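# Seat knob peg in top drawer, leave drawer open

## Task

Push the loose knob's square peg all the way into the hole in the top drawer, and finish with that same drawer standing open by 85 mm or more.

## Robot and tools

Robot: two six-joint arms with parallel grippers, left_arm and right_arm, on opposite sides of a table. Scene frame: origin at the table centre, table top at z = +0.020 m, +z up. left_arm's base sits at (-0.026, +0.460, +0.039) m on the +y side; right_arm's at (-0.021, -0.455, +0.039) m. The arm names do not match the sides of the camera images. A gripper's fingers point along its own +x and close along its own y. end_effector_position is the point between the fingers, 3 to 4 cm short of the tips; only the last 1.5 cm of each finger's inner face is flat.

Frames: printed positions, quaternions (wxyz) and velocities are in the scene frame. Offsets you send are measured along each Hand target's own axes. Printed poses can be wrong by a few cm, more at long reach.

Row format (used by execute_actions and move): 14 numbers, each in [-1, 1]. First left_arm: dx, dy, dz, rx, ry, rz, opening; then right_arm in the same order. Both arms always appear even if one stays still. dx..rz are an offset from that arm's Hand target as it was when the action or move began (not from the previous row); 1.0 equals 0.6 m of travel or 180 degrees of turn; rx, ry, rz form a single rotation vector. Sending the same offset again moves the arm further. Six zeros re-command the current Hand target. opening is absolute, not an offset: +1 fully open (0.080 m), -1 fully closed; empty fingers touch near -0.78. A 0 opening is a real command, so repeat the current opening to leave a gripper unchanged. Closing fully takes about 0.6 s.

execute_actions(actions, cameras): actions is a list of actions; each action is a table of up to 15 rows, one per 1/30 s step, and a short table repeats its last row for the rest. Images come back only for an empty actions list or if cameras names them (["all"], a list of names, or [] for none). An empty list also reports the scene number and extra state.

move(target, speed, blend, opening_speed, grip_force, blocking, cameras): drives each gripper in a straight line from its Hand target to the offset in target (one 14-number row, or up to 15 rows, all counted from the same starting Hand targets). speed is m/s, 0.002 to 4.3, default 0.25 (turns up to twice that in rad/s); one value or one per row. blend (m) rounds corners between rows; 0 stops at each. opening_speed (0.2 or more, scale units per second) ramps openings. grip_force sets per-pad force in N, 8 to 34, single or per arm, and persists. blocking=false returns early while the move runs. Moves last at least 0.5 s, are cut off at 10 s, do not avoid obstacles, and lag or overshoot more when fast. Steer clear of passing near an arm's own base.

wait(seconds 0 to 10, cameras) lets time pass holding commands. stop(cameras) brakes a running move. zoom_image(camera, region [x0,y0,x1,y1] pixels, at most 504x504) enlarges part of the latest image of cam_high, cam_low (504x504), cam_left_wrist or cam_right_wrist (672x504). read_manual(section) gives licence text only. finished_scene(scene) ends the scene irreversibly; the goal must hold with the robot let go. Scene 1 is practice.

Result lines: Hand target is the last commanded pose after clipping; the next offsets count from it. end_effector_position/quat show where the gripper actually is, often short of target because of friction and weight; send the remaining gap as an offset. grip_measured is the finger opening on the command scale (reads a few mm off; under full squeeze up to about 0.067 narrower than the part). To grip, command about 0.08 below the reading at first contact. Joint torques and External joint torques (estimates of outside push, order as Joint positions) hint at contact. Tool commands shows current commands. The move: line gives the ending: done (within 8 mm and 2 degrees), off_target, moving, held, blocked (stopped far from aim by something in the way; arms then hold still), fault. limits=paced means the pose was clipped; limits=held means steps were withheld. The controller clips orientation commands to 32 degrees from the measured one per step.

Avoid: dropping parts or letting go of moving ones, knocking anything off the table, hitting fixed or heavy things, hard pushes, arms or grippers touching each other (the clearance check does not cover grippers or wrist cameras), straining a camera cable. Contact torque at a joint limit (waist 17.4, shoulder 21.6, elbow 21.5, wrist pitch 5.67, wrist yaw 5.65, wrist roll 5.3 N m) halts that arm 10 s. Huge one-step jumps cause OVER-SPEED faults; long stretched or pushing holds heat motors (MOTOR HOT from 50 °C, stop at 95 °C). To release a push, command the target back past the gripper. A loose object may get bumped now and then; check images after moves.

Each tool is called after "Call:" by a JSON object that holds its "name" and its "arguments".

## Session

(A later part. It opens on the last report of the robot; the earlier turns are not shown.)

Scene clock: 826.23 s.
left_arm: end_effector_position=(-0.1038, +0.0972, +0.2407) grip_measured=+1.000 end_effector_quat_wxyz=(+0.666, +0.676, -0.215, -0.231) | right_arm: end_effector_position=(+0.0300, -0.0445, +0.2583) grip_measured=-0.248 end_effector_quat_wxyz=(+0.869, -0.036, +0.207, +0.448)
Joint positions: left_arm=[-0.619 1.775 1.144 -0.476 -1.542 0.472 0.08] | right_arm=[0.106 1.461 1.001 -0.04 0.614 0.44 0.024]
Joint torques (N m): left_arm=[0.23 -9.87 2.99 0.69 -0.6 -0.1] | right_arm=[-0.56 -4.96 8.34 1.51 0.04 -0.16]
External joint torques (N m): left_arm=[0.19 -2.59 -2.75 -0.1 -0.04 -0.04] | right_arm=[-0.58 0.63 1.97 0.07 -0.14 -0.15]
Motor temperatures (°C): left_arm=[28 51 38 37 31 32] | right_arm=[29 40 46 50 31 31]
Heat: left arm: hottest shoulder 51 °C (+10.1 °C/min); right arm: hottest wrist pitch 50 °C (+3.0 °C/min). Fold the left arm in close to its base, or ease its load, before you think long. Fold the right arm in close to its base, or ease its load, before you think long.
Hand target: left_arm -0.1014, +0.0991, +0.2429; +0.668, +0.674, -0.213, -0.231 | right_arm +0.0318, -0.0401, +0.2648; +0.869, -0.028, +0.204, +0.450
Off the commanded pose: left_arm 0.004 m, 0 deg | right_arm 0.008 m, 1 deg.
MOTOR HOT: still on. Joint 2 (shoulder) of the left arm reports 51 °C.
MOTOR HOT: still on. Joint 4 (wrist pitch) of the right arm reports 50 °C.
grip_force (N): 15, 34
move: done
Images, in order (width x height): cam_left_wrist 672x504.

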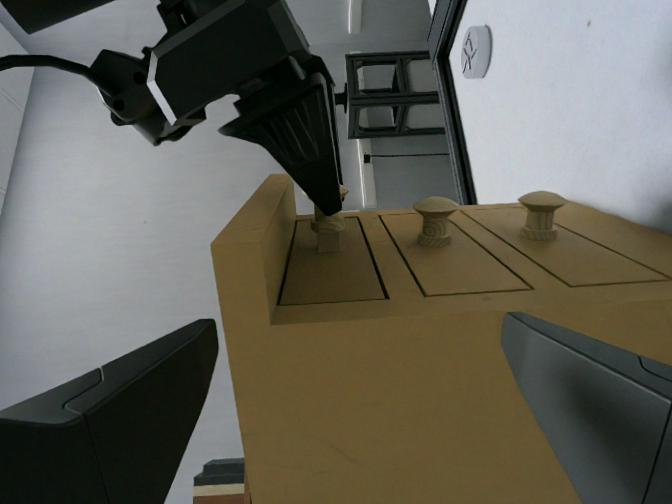

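Call:
{"name": "move", "arguments": {"target": [0,0,0,0,0,0,1.0,0.0001,-0.0067,0.0010,0,0,0,-0.36], "speed": 0.005, "cameras": ["cam_left_wrist"]}}

Call:
{"name": "zoom_image", "arguments": {"camera": "cam_left_wrist", "region": [308, 226, 350, 268]}}

Scene clock: 827.53 s.
left_arm: end_effector_position=(-0.1038, +0.0972, +0.2407) grip_measured=+1.000 end_effector_quat_wxyz=(+0.666, +0.676, -0.215, -0.231) | right_arm: end_effector_position=(+0.0315, -0.0444, +0.2580) grip_measured=-0.248 end_effector_quat_wxyz=(+0.868, -0.037, +0.208, +0.449)
Joint positions: left_arm=[-0.619 1.775 1.144 -0.476 -1.542 0.472 0.08] | right_arm=[0.099 1.461 1.001 -0.04 0.607 0.435 0.024]
Joint torques (N m): left_arm=[0.24 -9.87 3 0.69 -0.6 -0.1] | right_arm=[-0.88 -6.27 7.58 1.67 -0.06 -0.18]
External joint torques (N m): left_arm=[0.24 -2.53 -2.78 -0.1 -0.03 -0.04] | right_arm=[-0.89 -0.71 1.27 0.25 -0.23 -0.18]
Heat: left arm: hottest shoulder 51 °C (+10.1 °C/min); right arm: hottest wrist pitch 50 °C (+3.0 °C/min). Fold the left arm in close to its base, or ease its load, before you think long. Fold the right arm in close to its base, or ease its load, before you think long.
Hand target: left_arm -0.1014, +0.0991, +0.2429; +0.668, +0.674, -0.213, -0.231 | right_arm +0.0351, -0.0423, +0.2648; +0.869, -0.028, +0.204, +0.450
Off the commanded pose: left_arm 0.004 m, 0 deg | right_arm 0.008 m, 1 deg.
MOTOR HOT: still on. Joint 2 (shoulder) of the left arm reports 51 °C.
MOTOR HOT: still on. Joint 4 (wrist pitch) of the right arm reports 50 °C.
grip_force (N): 15, 34
move: done
Images, in order (width x height): cam_left_wrist 672x504.

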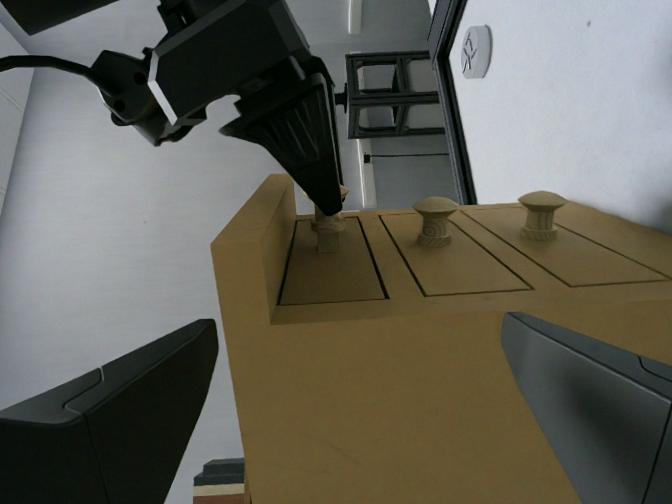

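Scaled by 12.000 from the camera's 672x504 image, which has a finer 960x720 frame.

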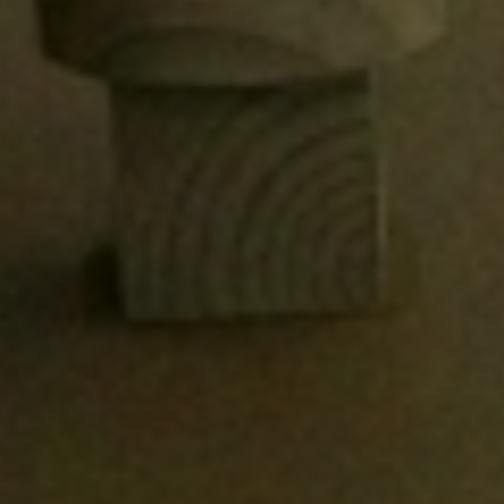

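Call:
{"name": "move", "arguments": {"target": [0,0,0,0,0,0,1.0,0.0037,-0.0007,0.0025,0,0,0,-0.36], "speed": 0.01, "cameras": ["cam_left_wrist"]}}

Call:
{"name": "zoom_image", "arguments": {"camera": "cam_left_wrist", "region": [308, 226, 350, 268]}}

Scene clock: 828.63 s.
left_arm: end_effector_position=(-0.1038, +0.0972, +0.2407) grip_measured=+1.000 end_effector_quat_wxyz=(+0.666, +0.676, -0.215, -0.231) | right_arm: end_effector_position=(+0.0324, -0.0442, +0.2578) grip_measured=-0.248 end_effector_quat_wxyz=(+0.868, -0.039, +0.208, +0.450)
Joint positions: left_arm=[-0.619 1.775 1.144 -0.476 -1.542 0.472 0.08] | right_arm=[0.096 1.461 1.001 -0.04 0.601 0.431 0.024]
Joint torques (N m): left_arm=[0.24 -9.87 3 0.69 -0.61 -0.1] | right_arm=[-1.21 -5.5 8.15 1.83 -0.12 -0.2]
External joint torques (N m): left_arm=[0.21 -2.69 -2.69 -0.09 -0.05 -0.05] | right_arm=[-1.2 0.1 1.73 0.37 -0.29 -0.2]
Heat: left arm: hottest shoulder 51 °C (+10.1 °C/min); right arm: hottest wrist pitch 50 °C (+3.0 °C/min). Fold the left arm in close to its base, or ease its load, before you think long. Fold the right arm in close to its base, or ease its load, before you think long.
Hand target: left_arm -0.1014, +0.0991, +0.2429; +0.668, +0.674, -0.213, -0.231 | right_arm +0.0371, -0.0405, +0.2653; +0.869, -0.028, +0.204, +0.450
Off the commanded pose: left_arm 0.004 m, 0 deg | right_arm 0.010 m, 1 deg.
MOTOR HOT: still on. Joint 2 (shoulder) of the left arm reports 51 °C.
MOTOR HOT: still on. Joint 4 (wrist pitch) of the right arm reports 50 °C.
grip_force (N): 15, 34
move: off_target (right_arm)
Images, in order (width x height): cam_left_wrist 672x504.

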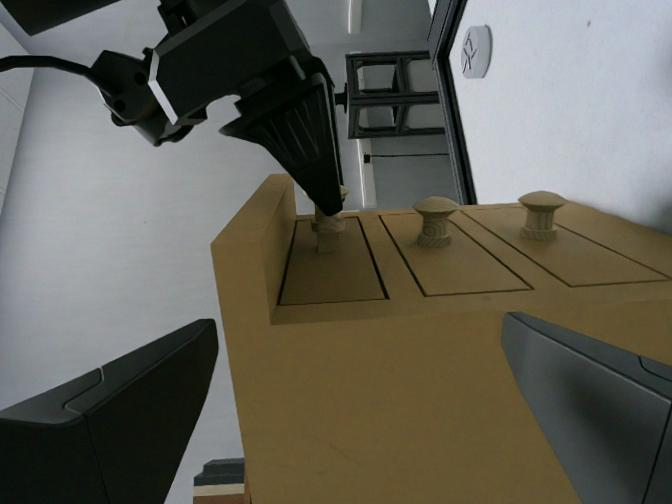

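Scaled by 12.000 from the camera's 672x504 image, which has a finer 960x720 frame.

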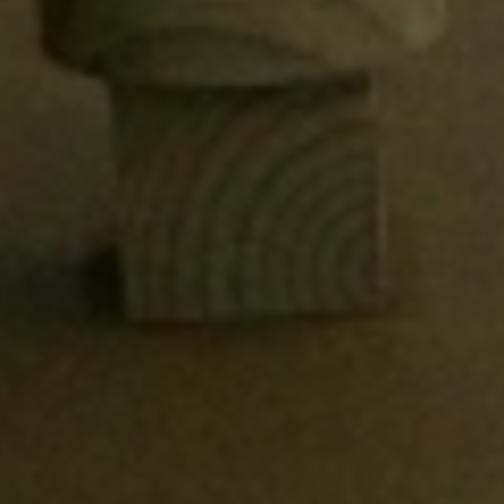

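Call:
{"name": "zoom_image", "arguments": {"camera": "cam_left_wrist", "region": [314, 240, 344, 258]}}

Scaled by 16.800 from the camera's 672x504 image, which has a finer 960x720 frame.

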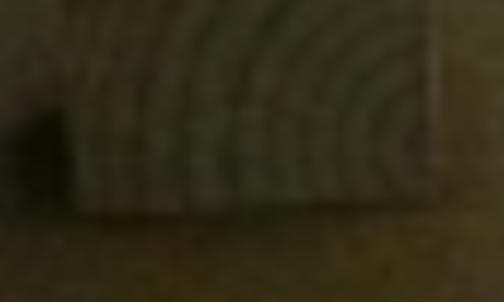

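Call:
{"name": "wait", "arguments": {"seconds": 0.1, "cameras": ["cam_right_wrist"]}}

Call:
{"name": "zoom_image", "arguments": {"camera": "cam_right_wrist", "region": [270, 190, 430, 310]}}

Scene clock: 829.77 s.
left_arm: end_effector_position=(-0.1038, +0.0972, +0.2407) grip_measured=+1.000 end_effector_quat_wxyz=(+0.666, +0.676, -0.215, -0.231) | right_arm: end_effector_position=(+0.0324, -0.0442, +0.2578) grip_measured=-0.248 end_effector_quat_wxyz=(+0.868, -0.039, +0.208, +0.450)
Joint positions: left_arm=[-0.619 1.775 1.144 -0.476 -1.542 0.472 0.08] | right_arm=[0.096 1.461 1.001 -0.04 0.601 0.431 0.024]
Joint torques (N m): left_arm=[0.24 -9.87 2.99 0.69 -0.6 -0.1] | right_arm=[-1.19 -5.46 8.3 1.8 -0.14 -0.12]
External joint torques (N m): left_arm=[0.25 -2.56 -2.8 -0.11 -0.03 -0.04] | right_arm=[-1.17 0.11 1.91 0.36 -0.32 -0.12]
Heat: left arm: hottest shoulder 51 °C (+10.0 °C/min); right arm: hottest wrist pitch 50 °C (+3.0 °C/min). Fold the left arm in close to its base, or ease its load, before you think long. Fold the right arm in close to its base, or ease its load, before you think long.
Hand target: left_arm -0.1014, +0.0991, +0.2429; +0.668, +0.674, -0.213, -0.231 | right_arm +0.0370, -0.0405, +0.2653; +0.869, -0.028, +0.204, +0.450
Tool commands: left_gripper/opening=+1.0 right_gripper/opening=-0.36
Off the commanded pose: left_arm 0.004 m, 0 deg | right_arm 0.010 m, 1 deg.
MOTOR HOT: still on. Joint 2 (shoulder) of the left arm reports 51 °C.
MOTOR HOT: still on. Joint 4 (wrist pitch) of the right arm reports 50 °C.
grip_force (N): 15, 34
wait: 0.10 s; at rest from the start
Images, in order (width x height): cam_right_wrist 672x504.

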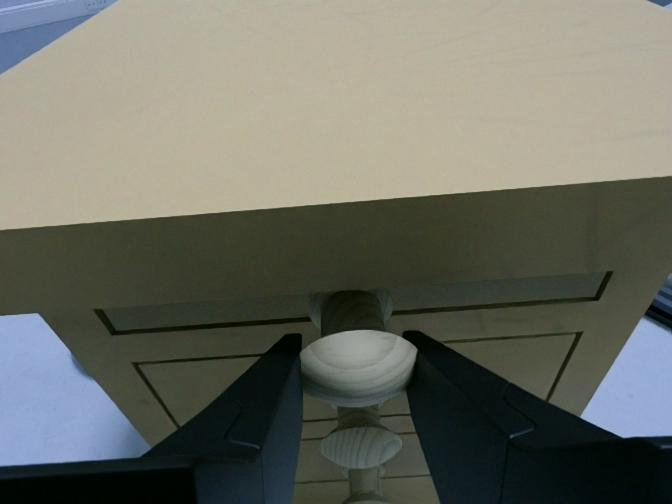

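Scaled by 3.150 from the camera's 672x504 image, which has a finer 960x720 frame.

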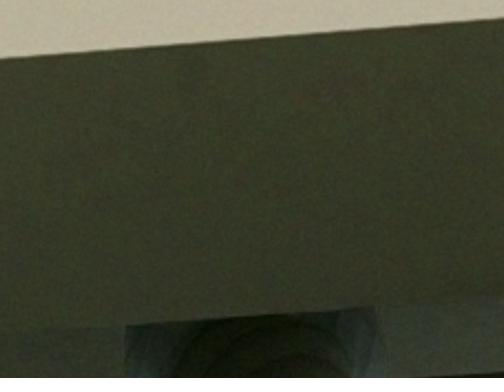

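Call:
{"name": "zoom_image", "arguments": {"camera": "cam_right_wrist", "region": [290, 320, 430, 420]}}

Call:
{"name": "move", "arguments": {"target": [0,0,0,0,0,0,1.0,-0.0572,0.0095,-0.0243,0,0,0,-0.36], "speed": 0.1, "cameras": ["cam_right_wrist", "cam_left_wrist"]}}

Call:
{"name": "zoom_image", "arguments": {"camera": "cam_right_wrist", "region": [290, 320, 430, 420]}}

Call:
{"name": "zoom_image", "arguments": {"camera": "cam_left_wrist", "region": [300, 188, 342, 230]}}

Call:
{"name": "zoom_image", "arguments": {"camera": "cam_right_wrist", "region": [316, 220, 376, 265]}}

Scaled by 3.600 from the camera's 672x504 image, which has a finer 960x720 frame.

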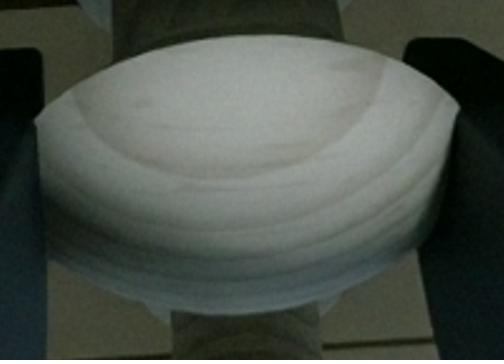

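Scene clock: 831.10 s.
left_arm: end_effector_position=(-0.1038, +0.0972, +0.2407) grip_measured=+1.000 end_effector_quat_wxyz=(+0.666, +0.676, -0.215, -0.231) | right_arm: end_effector_position=(+0.0102, -0.0647, +0.2627) grip_measured=-0.248 end_effector_quat_wxyz=(+0.868, -0.033, +0.205, +0.450)
Joint positions: left_arm=[-0.619 1.775 1.144 -0.476 -1.542 0.472 0.08] | right_arm=[0.182 1.388 0.958 -0.09 0.679 0.483 0.024]
Joint torques (N m): left_arm=[0.23 -9.88 3 0.69 -0.6 -0.09] | right_arm=[0.06 -7.06 5.86 1.04 0.38 0.09]
External joint torques (N m): left_arm=[0.23 -2.63 -2.69 -0.08 -0.03 -0.04] | right_arm=[0.08 -2.01 -0.5 -0.37 0.19 0.1]
Heat: left arm: hottest shoulder 51 °C (+9.1 °C/min); right arm: hottest wrist pitch 50 °C (+3.0 °C/min). Fold the left arm in close to its base, or ease its load, before you think long. Fold the right arm in close to its base, or ease its load, before you think long.
Hand target: left_arm -0.1014, +0.0991, +0.2429; +0.668, +0.674, -0.213, -0.231 | right_arm +0.0102, -0.0670, +0.2657; +0.869, -0.028, +0.204, +0.450
Off the commanded pose: left_arm 0.004 m, 0 deg | right_arm 0.004 m, 1 deg.
MOTOR HOT: still on. Joint 2 (shoulder) of the left arm reports 51 °C.
MOTOR HOT: still on. Joint 4 (wrist pitch) of the right arm reports 50 °C.
grip_force (N): 15, 34
move: done
Images, in order (width x height): cam_left_wrist 672x504, cam_right_wrist 672x504.

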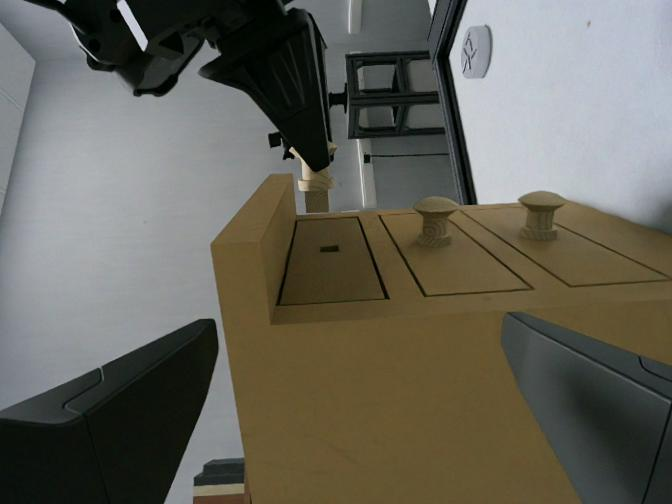

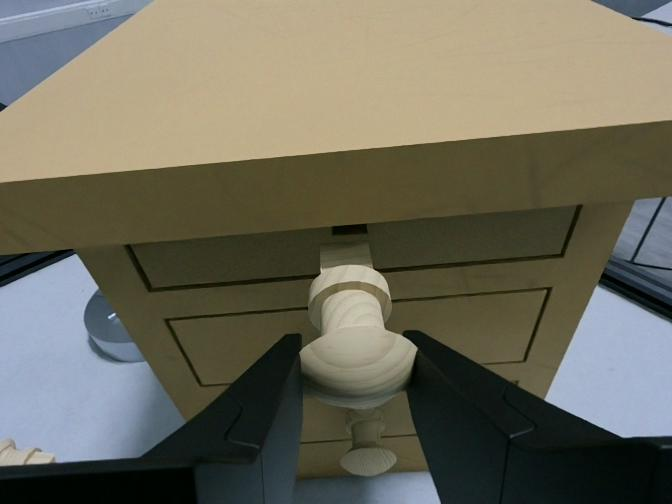

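Scaled by 3.600 from the camera's 672x504 image, which has a finer 960x720 frame.

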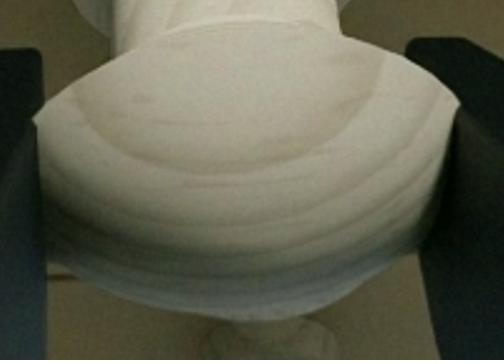

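Scaled by 12.000 from the camera's 672x504 image, which has a finer 960x720 frame.

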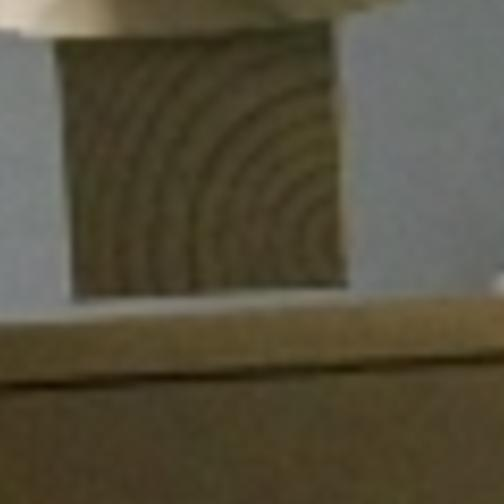

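Scaled by 8.400 from the camera's 672x504 image, which has a finer 960x720 frame.

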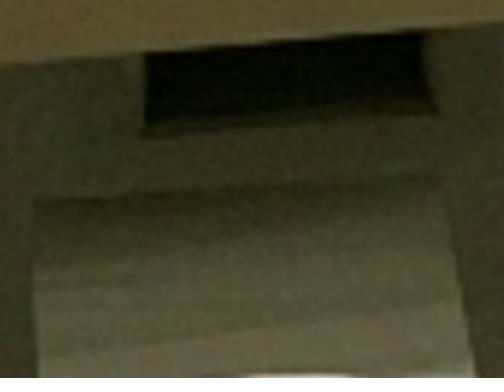

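Call:
{"name": "zoom_image", "arguments": {"camera": "cam_left_wrist", "region": [302, 200, 334, 220]}}

Call:
{"name": "zoom_image", "arguments": {"camera": "cam_right_wrist", "region": [314, 222, 374, 252]}}

Scaled by 15.750 from the camera's 672x504 image, which has a finer 960x720 frame.

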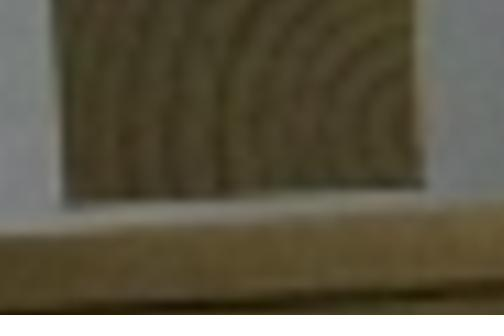

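Scaled by 8.400 from the camera's 672x504 image, which has a finer 960x720 frame.

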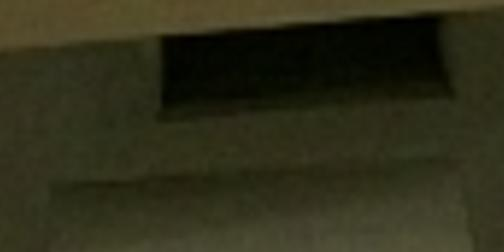

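Call:
{"name": "move", "arguments": {"target": [0,0,0,0,0,0,1.0,0.0505,-0.0006,0.0173,-0.0041,0.0003,-0.0017,-0.36], "speed": 0.05, "cameras": ["cam_left_wrist"]}}

Call:
{"name": "zoom_image", "arguments": {"camera": "cam_left_wrist", "region": [308, 226, 350, 268]}}

Scene clock: 834.63 s.
left_arm: end_effector_position=(-0.1038, +0.0972, +0.2407) grip_measured=+1.000 end_effector_quat_wxyz=(+0.666, +0.676, -0.215, -0.231) | right_arm: end_effector_position=(+0.0286, -0.0447, +0.2579) grip_measured=-0.248 end_effector_quat_wxyz=(+0.869, -0.041, +0.205, +0.447)
Joint positions: left_arm=[-0.619 1.775 1.144 -0.476 -1.542 0.472 0.08] | right_arm=[0.112 1.463 1.003 -0.045 0.623 0.435 0.024]
Joint torques (N m): left_arm=[0.24 -9.89 2.99 0.69 -0.6 -0.09] | right_arm=[-0.32 -5.36 7.85 1.44 0.12 -0.11]
External joint torques (N m): left_arm=[0.25 -2.55 -2.8 -0.11 -0.03 -0.04] | right_arm=[-0.32 0.28 1.42 -0.01 -0.05 -0.11]
Heat: left arm: hottest shoulder 52 °C (+9.1 °C/min); right arm: hottest wrist pitch 50 °C (+3.0 °C/min). Fold the left arm in close to its base, or ease its load, before you think long. Fold the right arm in close to its base, or ease its load, before you think long.
Hand target: left_arm -0.1014, +0.0991, +0.2429; +0.668, +0.674, -0.213, -0.231 | right_arm +0.0294, -0.0414, +0.2635; +0.870, -0.035, +0.202, +0.449
Off the commanded pose: left_arm 0.004 m, 0 deg | right_arm 0.007 m, 1 deg.
MOTOR HOT: still on. Joint 2 (shoulder) of the left arm reports 52 °C.
MOTOR HOT: still on. Joint 4 (wrist pitch) of the right arm reports 50 °C.
grip_force (N): 15, 34
move: done
Images, in order (width x height): cam_left_wrist 672x504.

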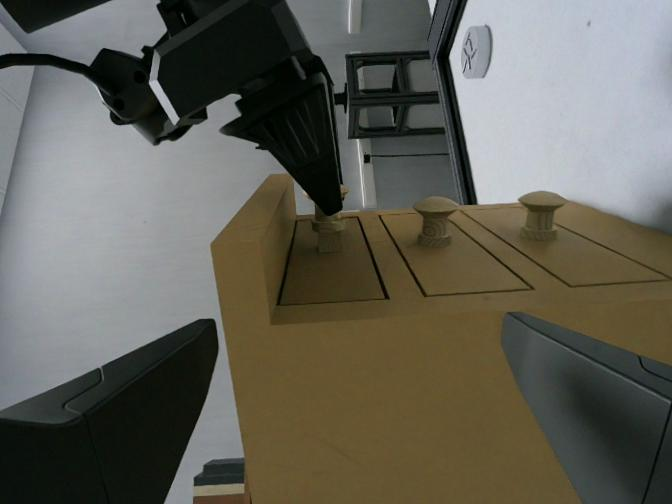

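Scaled by 12.000 from the camera's 672x504 image, which has a finer 960x720 frame.

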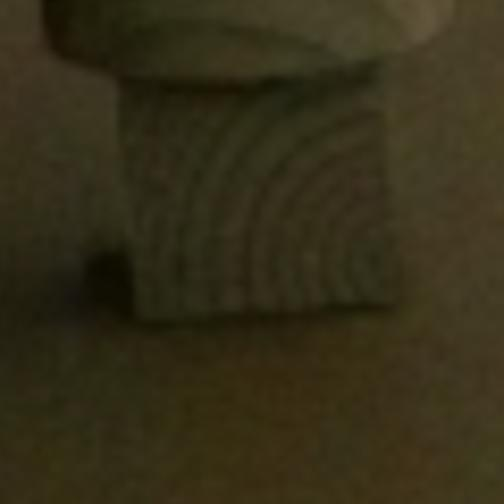

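Call:
{"name": "move", "arguments": {"target": [[0,0,0,0,0,0,1.0,-0.0387,0.0016,-0.0154,0,0,0,-0.36],[0,0,0,0,0,0,1.0,-0.0004,-0.0007,0.0009,0,0,0,-0.36]], "speed": [0.08,0.05], "cameras": ["cam_left_wrist"]}}

Call:
{"name": "zoom_image", "arguments": {"camera": "cam_left_wrist", "region": [308, 226, 350, 268]}}

Scene clock: 836.60 s.
left_arm: end_effector_position=(-0.1038, +0.0972, +0.2407) grip_measured=+1.000 end_effector_quat_wxyz=(+0.666, +0.676, -0.215, -0.231) | right_arm: end_effector_position=(+0.0291, -0.0451, +0.2585) grip_measured=-0.248 end_effector_quat_wxyz=(+0.870, -0.041, +0.205, +0.447)
Joint positions: left_arm=[-0.619 1.775 1.144 -0.476 -1.542 0.472 0.08] | right_arm=[0.11 1.462 1.003 -0.047 0.623 0.435 0.024]
Joint torques (N m): left_arm=[0.23 -9.88 3 0.69 -0.6 -0.09] | right_arm=[-0.32 -5.37 8.03 1.47 0.14 -0.16]
External joint torques (N m): left_arm=[0.27 -2.57 -2.78 -0.11 -0.03 -0.04] | right_arm=[-0.3 0.17 1.69 0.04 -0.04 -0.16]
Heat: left arm: hottest shoulder 52 °C (+9.1 °C/min); right arm: hottest wrist pitch 50 °C (+3.0 °C/min). Fold the left arm in close to its base, or ease its load, before you think long. Fold the right arm in close to its base, or ease its load, before you think long.
Hand target: left_arm -0.1014, +0.0991, +0.2429; +0.668, +0.674, -0.213, -0.231 | right_arm +0.0299, -0.0417, +0.2641; +0.870, -0.034, +0.202, +0.449
Off the commanded pose: left_arm 0.004 m, 0 deg | right_arm 0.007 m, 1 deg.
MOTOR HOT: still on. Joint 2 (shoulder) of the left arm reports 52 °C.
MOTOR HOT: still on. Joint 4 (wrist pitch) of the right arm reports 50 °C.
grip_force (N): 15, 34
move: done
Images, in order (width x height): cam_left_wrist 672x504.

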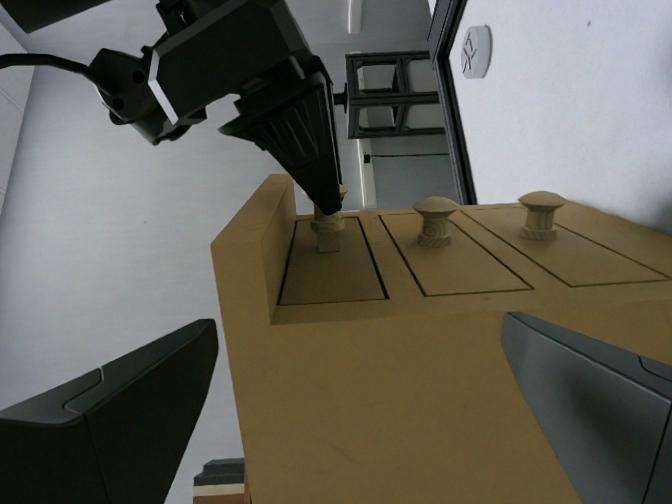

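Scaled by 12.000 from the camera's 672x504 image, which has a finer 960x720 frame.

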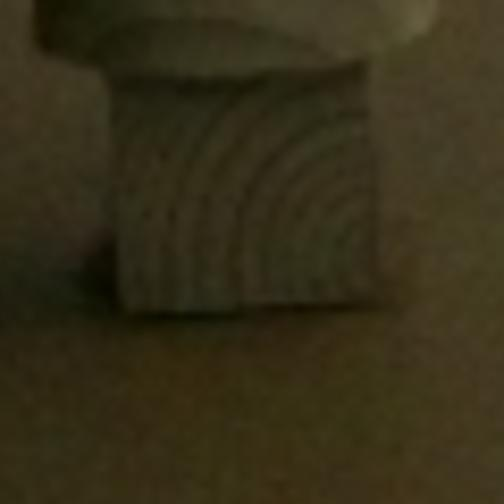

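Call:
{"name": "move", "arguments": {"target": [0,0,0,0,0,0,1.0,0.0027,-0.0008,0.0020,0,0,0,-0.36], "speed": 0.01, "cameras": ["cam_left_wrist"]}}

Call:
{"name": "zoom_image", "arguments": {"camera": "cam_left_wrist", "region": [308, 226, 350, 268]}}

Scene clock: 837.50 s.
left_arm: end_effector_position=(-0.1038, +0.0972, +0.2407) grip_measured=+1.000 end_effector_quat_wxyz=(+0.666, +0.676, -0.215, -0.231) | right_arm: end_effector_position=(+0.0299, -0.0448, +0.2582) grip_measured=-0.248 end_effector_quat_wxyz=(+0.870, -0.042, +0.205, +0.447)
Joint positions: left_arm=[-0.619 1.775 1.144 -0.476 -1.542 0.472 0.08] | right_arm=[0.108 1.463 1.004 -0.047 0.62 0.432 0.024]
Joint torques (N m): left_arm=[0.24 -9.89 3 0.69 -0.6 -0.09] | right_arm=[-0.43 -5.07 8.36 1.55 0.03 -0.12]
External joint torques (N m): left_arm=[0.24 -2.64 -2.74 -0.09 -0.03 -0.04] | right_arm=[-0.43 0.51 2.01 0.13 -0.15 -0.11]
Heat: left arm: hottest shoulder 52 °C (+9.1 °C/min); right arm: hottest wrist pitch 49 °C (+1.0 °C/min). Fold the left arm in close to its base, or ease its load, before you think long. Fold the right arm in close to its base, or ease its load, before you think long.
Hand target: left_arm -0.1014, +0.0991, +0.2429; +0.668, +0.674, -0.213, -0.231 | right_arm +0.0314, -0.0405, +0.2645; +0.870, -0.034, +0.202, +0.449
Off the commanded pose: left_arm 0.004 m, 0 deg | right_arm 0.008 m, 1 deg.
MOTOR HOT: still on. Joint 2 (shoulder) of the left arm reports 52 °C.
MOTOR HOT: still on. Joint 4 (wrist pitch) of the right arm reports 49 °C.
grip_force (N): 15, 34
move: done
Images, in order (width x height): cam_left_wrist 672x504.

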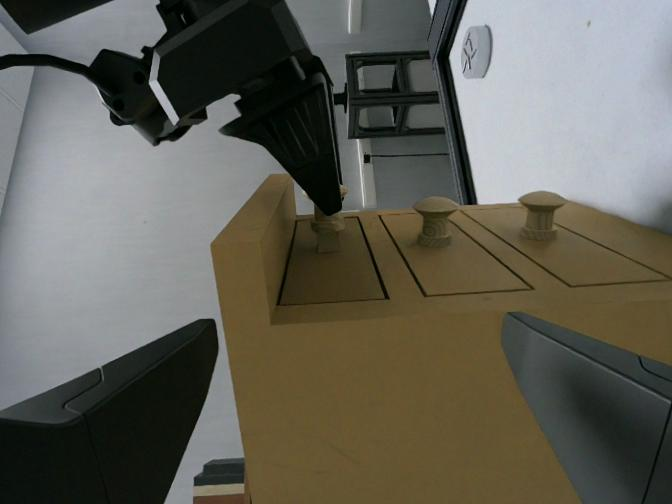

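Scaled by 12.000 from the camera's 672x504 image, which has a finer 960x720 frame.

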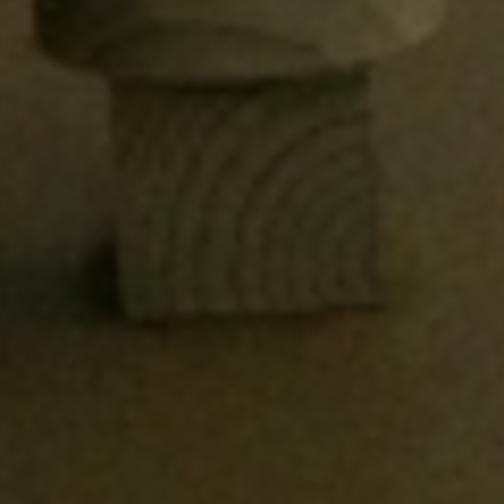

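Call:
{"name": "move", "arguments": {"target": [[0,0,0,0,0,0,1.0,-0.0019,-0.0006,-0.0009,0,0,0,-0.36],[0,0,0,0,0,0,1.0,-0.0022,-0.0042,-0.0005,0,0,0,-0.36]], "speed": [0.01,0.006], "cameras": ["cam_left_wrist"]}}

Call:
{"name": "zoom_image", "arguments": {"camera": "cam_left_wrist", "region": [308, 226, 350, 268]}}

Scene clock: 839.03 s.
left_arm: end_effector_position=(-0.1038, +0.0972, +0.2407) grip_measured=+1.000 end_effector_quat_wxyz=(+0.666, +0.676, -0.215, -0.231) | right_arm: end_effector_position=(+0.0304, -0.0447, +0.2582) grip_measured=-0.248 end_effector_quat_wxyz=(+0.869, -0.043, +0.205, +0.447)
Joint positions: left_arm=[-0.619 1.775 1.144 -0.476 -1.542 0.472 0.08] | right_arm=[0.106 1.463 1.004 -0.047 0.618 0.43 0.024]
Joint torques (N m): left_arm=[0.23 -9.88 2.98 0.68 -0.6 -0.09] | right_arm=[-0.52 -6.36 7.34 1.57 0.08 -0.11]
External joint torques (N m): left_arm=[0.19 -2.63 -2.73 -0.09 -0.04 -0.04] | right_arm=[-0.52 -0.78 0.99 0.15 -0.1 -0.1]
Heat: left arm: hottest shoulder 52 °C (+8.1 °C/min); right arm: hottest wrist pitch 49 °C (+1.0 °C/min). Fold the left arm in close to its base, or ease its load, before you think long. Fold the right arm in close to its base, or ease its load, before you think long.
Hand target: left_arm -0.1014, +0.0991, +0.2429; +0.668, +0.674, -0.213, -0.231 | right_arm +0.0326, -0.0431, +0.2644; +0.870, -0.034, +0.202, +0.449
Off the commanded pose: left_arm 0.004 m, 0 deg | right_arm 0.007 m, 1 deg.
MOTOR HOT: still on. Joint 2 (shoulder) of the left arm reports 52 °C.
MOTOR HOT: still on. Joint 4 (wrist pitch) of the right arm reports 49 °C.
grip_force (N): 15, 34
move: done
Images, in order (width x height): cam_left_wrist 672x504.

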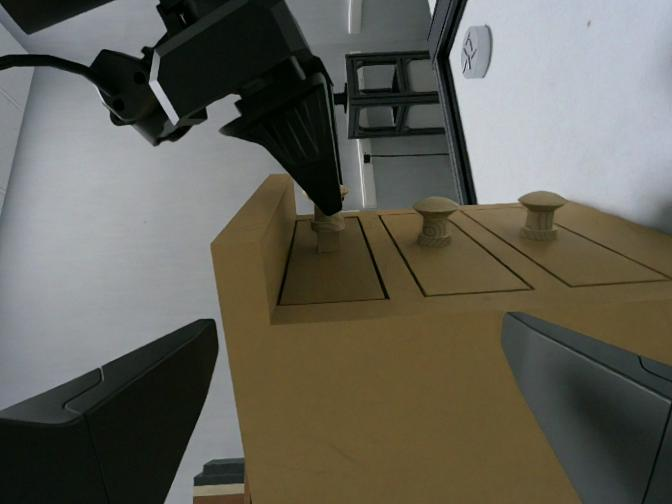

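Scaled by 12.000 from the camera's 672x504 image, which has a finer 960x720 frame.

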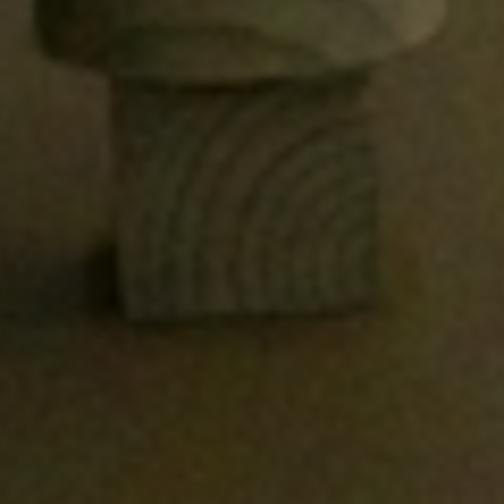

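Call:
{"name": "move", "arguments": {"target": [0,0,0,0,0,0,1.0,-0.0542,0.0061,-0.0233,0,0,0,-0.36], "speed": 0.1, "cameras": ["cam_left_wrist", "cam_right_wrist"]}}

Call:
{"name": "zoom_image", "arguments": {"camera": "cam_left_wrist", "region": [316, 240, 344, 258]}}

Call:
{"name": "zoom_image", "arguments": {"camera": "cam_right_wrist", "region": [326, 214, 376, 250]}}

Scene clock: 840.50 s.
left_arm: end_effector_position=(-0.1038, +0.0972, +0.2407) grip_measured=+1.000 end_effector_quat_wxyz=(+0.666, +0.676, -0.215, -0.231) | right_arm: end_effector_position=(+0.0085, -0.0670, +0.2615) grip_measured=-0.248 end_effector_quat_wxyz=(+0.869, -0.040, +0.203, +0.449)
Joint positions: left_arm=[-0.619 1.775 1.144 -0.476 -1.542 0.472 0.08] | right_arm=[0.191 1.384 0.953 -0.097 0.691 0.479 0.024]
Joint torques (N m): left_arm=[0.23 -9.88 3 0.69 -0.6 -0.1] | right_arm=[0.2 -6.79 6.08 1.04 0.41 0.14]
External joint torques (N m): left_arm=[0.2 -2.65 -2.73 -0.1 -0.04 -0.04] | right_arm=[0.2 -1.81 -0.25 -0.35 0.2 0.14]
Heat: left arm: hottest shoulder 52 °C (+8.1 °C/min); right arm: hottest wrist pitch 49 °C (+1.0 °C/min). Fold the left arm in close to its base, or ease its load, before you think long. Fold the right arm in close to its base, or ease its load, before you think long.
Hand target: left_arm -0.1014, +0.0991, +0.2429; +0.668, +0.674, -0.213, -0.231 | right_arm +0.0085, -0.0692, +0.2644; +0.870, -0.034, +0.202, +0.449
Off the commanded pose: left_arm 0.004 m, 0 deg | right_arm 0.004 m, 1 deg.
MOTOR HOT: still on. Joint 2 (shoulder) of the left arm reports 52 °C.
MOTOR HOT: still on. Joint 4 (wrist pitch) of the right arm reports 49 °C.
grip_force (N): 15, 34
move: done
Images, in order (width x height): cam_left_wrist 672x504, cam_right_wrist 672x504.

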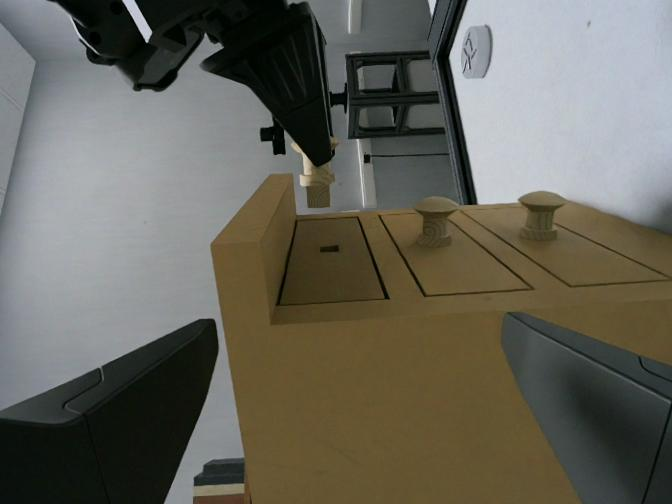

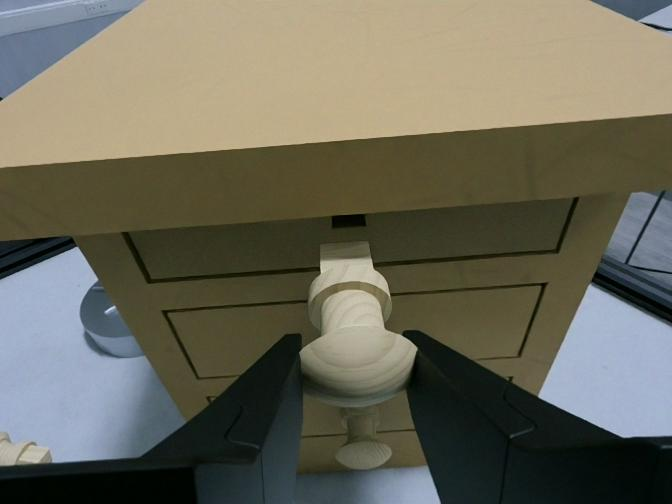

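Scaled by 18.000 from the camera's 672x504 image, which has a finer 960x720 frame.

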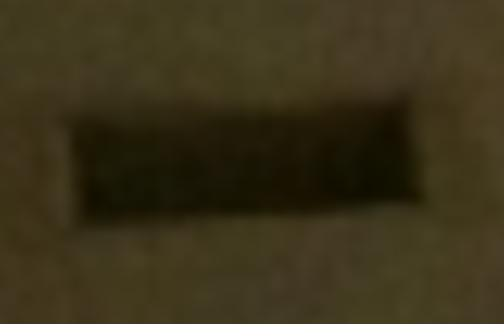

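Scaled by 10.080 from the camera's 672x504 image, which has a finer 960x720 frame.

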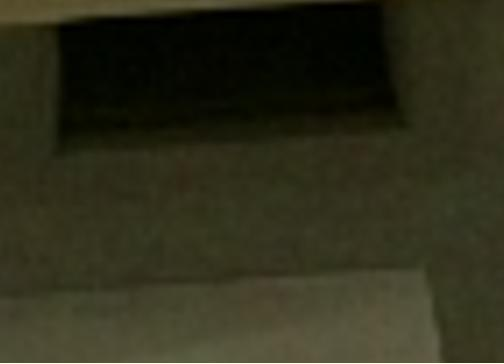

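Call:
{"name": "move", "arguments": {"target": [[0,0,0,0,0,0,1.0,0.0539,-0.0011,0.0215,0,0,0,-0.36],[0,0,0,0,0,0,1.0,0.0566,-0.0019,0.0235,0,0,0,-0.36]], "speed": [0.05,0.01], "cameras": ["cam_left_wrist"]}}

Call:
{"name": "zoom_image", "arguments": {"camera": "cam_left_wrist", "region": [308, 226, 350, 268]}}

Scene clock: 844.10 s.
left_arm: end_effector_position=(-0.1038, +0.0972, +0.2407) grip_measured=+1.000 end_effector_quat_wxyz=(+0.666, +0.676, -0.215, -0.231) | right_arm: end_effector_position=(+0.0299, -0.0447, +0.2581) grip_measured=-0.248 end_effector_quat_wxyz=(+0.870, -0.042, +0.205, +0.447)
Joint positions: left_arm=[-0.619 1.775 1.144 -0.476 -1.542 0.472 0.08] | right_arm=[0.108 1.463 1.004 -0.046 0.62 0.432 0.024]
Joint torques (N m): left_arm=[0.22 -9.88 2.99 0.69 -0.6 -0.09] | right_arm=[-0.4 -4.93 8.23 1.54 0 -0.19]
External joint torques (N m): left_arm=[0.23 -2.61 -2.77 -0.11 -0.04 -0.04] | right_arm=[-0.45 0.63 1.86 0.11 -0.16 -0.19]
Heat: left arm: hottest shoulder 52 °C (+7.1 °C/min); right arm: hottest wrist pitch 49 °C (-2.0 °C/min). Fold the left arm in close to its base, or ease its load, before you think long. Fold the right arm in close to its base, or ease its load, before you think long.
Hand target: left_arm -0.1014, +0.0991, +0.2429; +0.668, +0.674, -0.213, -0.231 | right_arm +0.0314, -0.0405, +0.2643; +0.870, -0.034, +0.202, +0.449
Off the commanded pose: left_arm 0.004 m, 0 deg | right_arm 0.008 m, 1 deg.
MOTOR HOT: still on. Joint 2 (shoulder) of the left arm reports 52 °C.
MOTOR HOT: still on. Joint 4 (wrist pitch) of the right arm reports 49 °C.
grip_force (N): 15, 34
move: done
Images, in order (width x height): cam_left_wrist 672x504.

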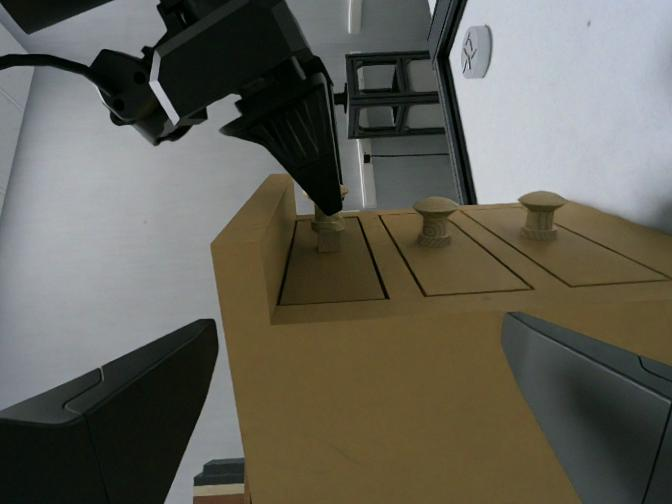

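Scaled by 12.000 from the camera's 672x504 image, which has a finer 960x720 frame.

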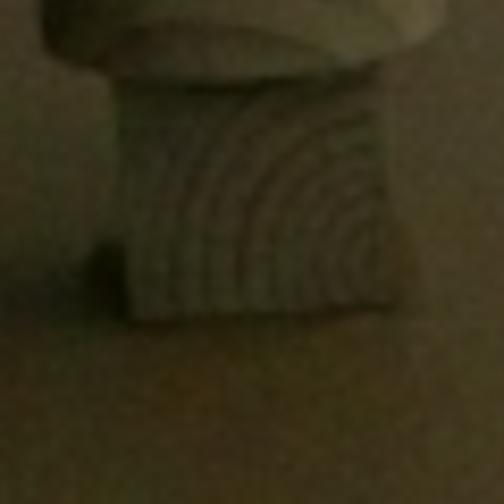

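Call:
{"name": "execute_actions", "arguments": {"actions": [[[0,0,0,0,0,0,1,0,0,0,-0.0017,0.0006,0.0041,-0.36],[0,0,0,0,0,0,1,0,0,0,-0.0031,0.0011,0.0076,-0.36],[0,0,0,0,0,0,1,0,0,0,-0.0040,0.0014,0.0097,-0.36],[0,0,0,0,0,0,1,0,0,0,-0.0042,0.0015,0.0101,-0.36],[0,0,0,0,0,0,1,0,0,0,-0.0037,0.0013,0.0088,-0.36],[0,0,0,0,0,0,1,0,0,0,-0.0025,0.0009,0.0060,-0.36],[0,0,0,0,0,0,1,0,0,0,-0.0009,0.0003,0.0021,-0.36],[0,0,0,0,0,0,1,0,0,0,0.0009,-0.0003,-0.0021,-0.36],[0,0,0,0,0,0,1,0,0,0,0.0025,-0.0009,-0.0060,-0.36],[0,0,0,0,0,0,1,0,0,0,0.0037,-0.0013,-0.0088,-0.36],[0,0,0,0,0,0,1,0,0,0,0.0042,-0.0015,-0.0101,-0.36],[0,0,0,0,0,0,1,0,0,0,0.0040,-0.0014,-0.0097,-0.36],[0,0,0,0,0,0,1,0,0,0,0.0031,-0.0011,-0.0076,-0.36],[0,0,0,0,0,0,1,0,0,0,0.0017,-0.0006,-0.0041,-0.36],[0,0,0,0,0,0,1,0,0,0,0,0,0,-0.36]]], "cameras": ["cam_left_wrist"]}}

Call:
{"name": "zoom_image", "arguments": {"camera": "cam_left_wrist", "region": [308, 226, 350, 268]}}

Scene clock: 846.37 s.
left_arm: end_effector_position=(-0.1038, +0.0972, +0.2407) grip_measured=+1.000 end_effector_quat_wxyz=(+0.666, +0.676, -0.215, -0.231) | right_arm: end_effector_position=(+0.0292, -0.0431, +0.2574) grip_measured=-0.248 end_effector_quat_wxyz=(+0.870, -0.045, +0.205, +0.445)
Joint positions: left_arm=[-0.619 1.775 1.144 -0.476 -1.542 0.472 0.08] | right_arm=[0.111 1.473 1.014 -0.053 0.627 0.432 0.024]
Joint torques (N m): left_arm=[0.24 -9.87 3 0.69 -0.6 -0.09] | right_arm=[-0.81 -6.44 7.18 2.01 -0.14 -0.15]
External joint torques (N m): left_arm=[0.25 -2.64 -2.73 -0.1 -0.04 -0.04] | right_arm=[-0.82 -0.8 0.85 0.59 -0.33 -0.15]
Heat: left arm: hottest shoulder 52 °C (+7.1 °C/min); right arm: hottest wrist pitch 49 °C (-3.0 °C/min). Fold the left arm in close to its base, or ease its load, before you think long. Fold the right arm in close to its base, or ease its load, before you think long.
Hand target: left_arm -0.1014, +0.0991, +0.2429; +0.668, +0.674, -0.213, -0.231 | right_arm +0.0314, -0.0405, +0.2642; +0.870, -0.035, +0.202, +0.449
Off the commanded pose: left_arm 0.004 m, 0 deg | right_arm 0.008 m, 1 deg.
MOTOR HOT: still on. Joint 2 (shoulder) of the left arm reports 52 °C.
MOTOR HOT: still on. Joint 4 (wrist pitch) of the right arm reports 49 °C.
grip_force (N): 15, 34
Step readings (end_effector_position of left_arm | right_arm):
0: (-0.1038, +0.0972, +0.2407) | (+0.0299, -0.0447, +0.2581)
1: (-0.1038, +0.0972, +0.2407) | (+0.0299, -0.0446, +0.2580)
2: (-0.1038, +0.0972, +0.2407) | (+0.0298, -0.0441, +0.2579)
4: (-0.1038, +0.0972, +0.2407) | (+0.0299, -0.0436, +0.2578)
8: (-0.1038, +0.0972, +0.2407) | (+0.0303, -0.0438, +0.2582)
15: (-0.1038, +0.0972, +0.2407) | (+0.0293, -0.0436, +0.2577)
Images, in order (width x height): cam_left_wrist 672x504.

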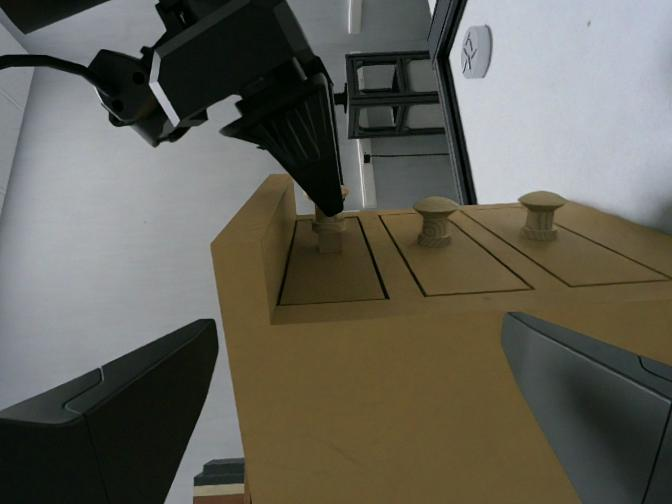

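Scaled by 12.000 from the camera's 672x504 image, which has a finer 960x720 frame.

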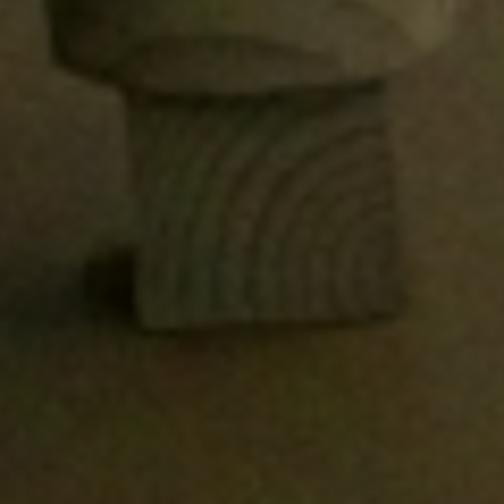

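Call:
{"name": "execute_actions", "arguments": {"actions": [[[0,0,0,0,0,0,1,-0.0001,-0.0004,0.0003,0.0017,-0.0006,-0.0041,-0.36],[0,0,0,0,0,0,1,-0.0003,-0.0008,0.0006,0.0031,-0.0011,-0.0076,-0.36],[0,0,0,0,0,0,1,-0.0004,-0.0012,0.0009,0.0040,-0.0014,-0.0097,-0.36],[0,0,0,0,0,0,1,-0.0006,-0.0016,0.0012,0.0042,-0.0015,-0.0101,-0.36],[0,0,0,0,0,0,1,-0.0007,-0.0020,0.0014,0.0037,-0.0013,-0.0088,-0.36],[0,0,0,0,0,0,1,-0.0007,-0.0020,0.0014,0.0025,-0.0009,-0.0060,-0.36],[0,0,0,0,0,0,1,-0.0007,-0.0020,0.0014,0.0009,-0.0003,-0.0021,-0.36],[0,0,0,0,0,0,1,-0.0007,-0.0020,0.0014,-0.0009,0.0003,0.0021,-0.36],[0,0,0,0,0,0,1,-0.0007,-0.0020,0.0014,-0.0025,0.0009,0.0060,-0.36],[0,0,0,0,0,0,1,-0.0007,-0.0020,0.0014,-0.0037,0.0013,0.0088,-0.36],[0,0,0,0,0,0,1,-0.0007,-0.0020,0.0014,-0.0042,0.0015,0.0101,-0.36],[0,0,0,0,0,0,1,-0.0007,-0.0020,0.0014,-0.0040,0.0014,0.0097,-0.36],[0,0,0,0,0,0,1,-0.0007,-0.0020,0.0014,-0.0031,0.0011,0.0076,-0.36],[0,0,0,0,0,0,1,-0.0007,-0.0020,0.0014,-0.0017,0.0006,0.0041,-0.36],[0,0,0,0,0,0,1,-0.0007,-0.0020,0.0014,0,0,0,-0.36]]], "cameras": ["cam_left_wrist"]}}

Call:
{"name": "zoom_image", "arguments": {"camera": "cam_left_wrist", "region": [308, 226, 350, 268]}}

Scene clock: 848.10 s.
left_arm: end_effector_position=(-0.1038, +0.0972, +0.2407) grip_measured=+1.000 end_effector_quat_wxyz=(+0.666, +0.676, -0.215, -0.231) | right_arm: end_effector_position=(+0.0304, -0.0442, +0.2591) grip_measured=-0.248 end_effector_quat_wxyz=(+0.867, -0.045, +0.205, +0.452)
Joint positions: left_arm=[-0.619 1.775 1.144 -0.476 -1.542 0.472 0.08] | right_arm=[0.102 1.461 1.006 -0.048 0.606 0.421 0.024]
Joint torques (N m): left_arm=[0.24 -9.89 3 0.69 -0.6 -0.09] | right_arm=[-0.45 -5.43 7.84 1.5 0.42 0.16]
External joint torques (N m): left_arm=[0.28 -2.6 -2.77 -0.11 -0.03 -0.04] | right_arm=[-0.45 0.16 1.46 0.06 0.24 0.16]
Heat: left arm: hottest shoulder 52 °C (+6.1 °C/min); right arm: hottest wrist pitch 49 °C (-4.1 °C/min). Fold the left arm in close to its base, or ease its load, before you think long. Fold the right arm in close to its base, or ease its load, before you think long.
Hand target: left_arm -0.1014, +0.0991, +0.2429; +0.668, +0.674, -0.213, -0.231 | right_arm +0.0325, -0.0413, +0.2650; +0.870, -0.035, +0.202, +0.449
Off the commanded pose: left_arm 0.004 m, 0 deg | right_arm 0.007 m, 1 deg.
MOTOR HOT: still on. Joint 2 (shoulder) of the left arm reports 52 °C.
MOTOR HOT: still on. Joint 4 (wrist pitch) of the right arm reports 49 °C.
grip_force (N): 15, 34
Step readings (end_effector_position of left_arm | right_arm):
0: (-0.1038, +0.0972, +0.2407) | (+0.0293, -0.0431, +0.2574)
1: (-0.1038, +0.0972, +0.2407) | (+0.0293, -0.0431, +0.2574)
2: (-0.1038, +0.0972, +0.2407) | (+0.0295, -0.0433, +0.2575)
4: (-0.1038, +0.0972, +0.2407) | (+0.0296, -0.0437, +0.2579)
8: (-0.1038, +0.0972, +0.2407) | (+0.0296, -0.0435, +0.2578)
15: (-0.1038, +0.0972, +0.2407) | (+0.0304, -0.0438, +0.2589)
Images, in order (width x height): cam_left_wrist 672x504.

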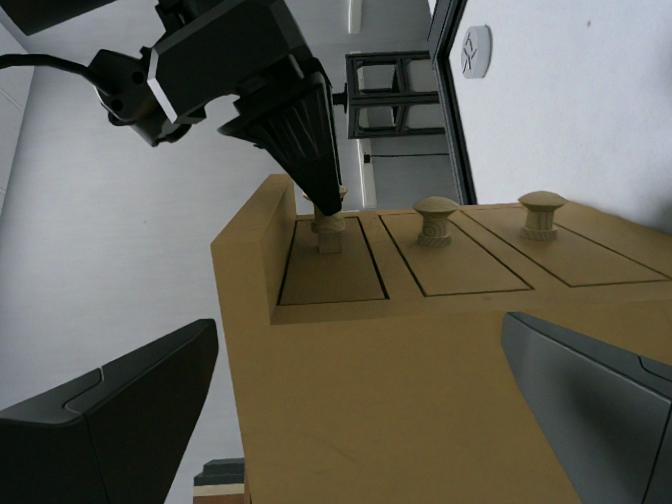

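Scaled by 12.000 from the camera's 672x504 image, which has a finer 960x720 frame.

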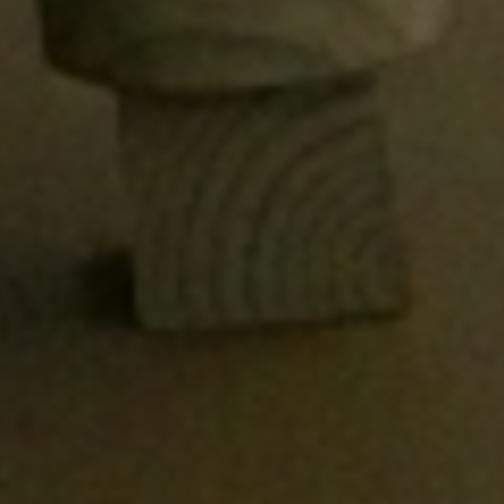

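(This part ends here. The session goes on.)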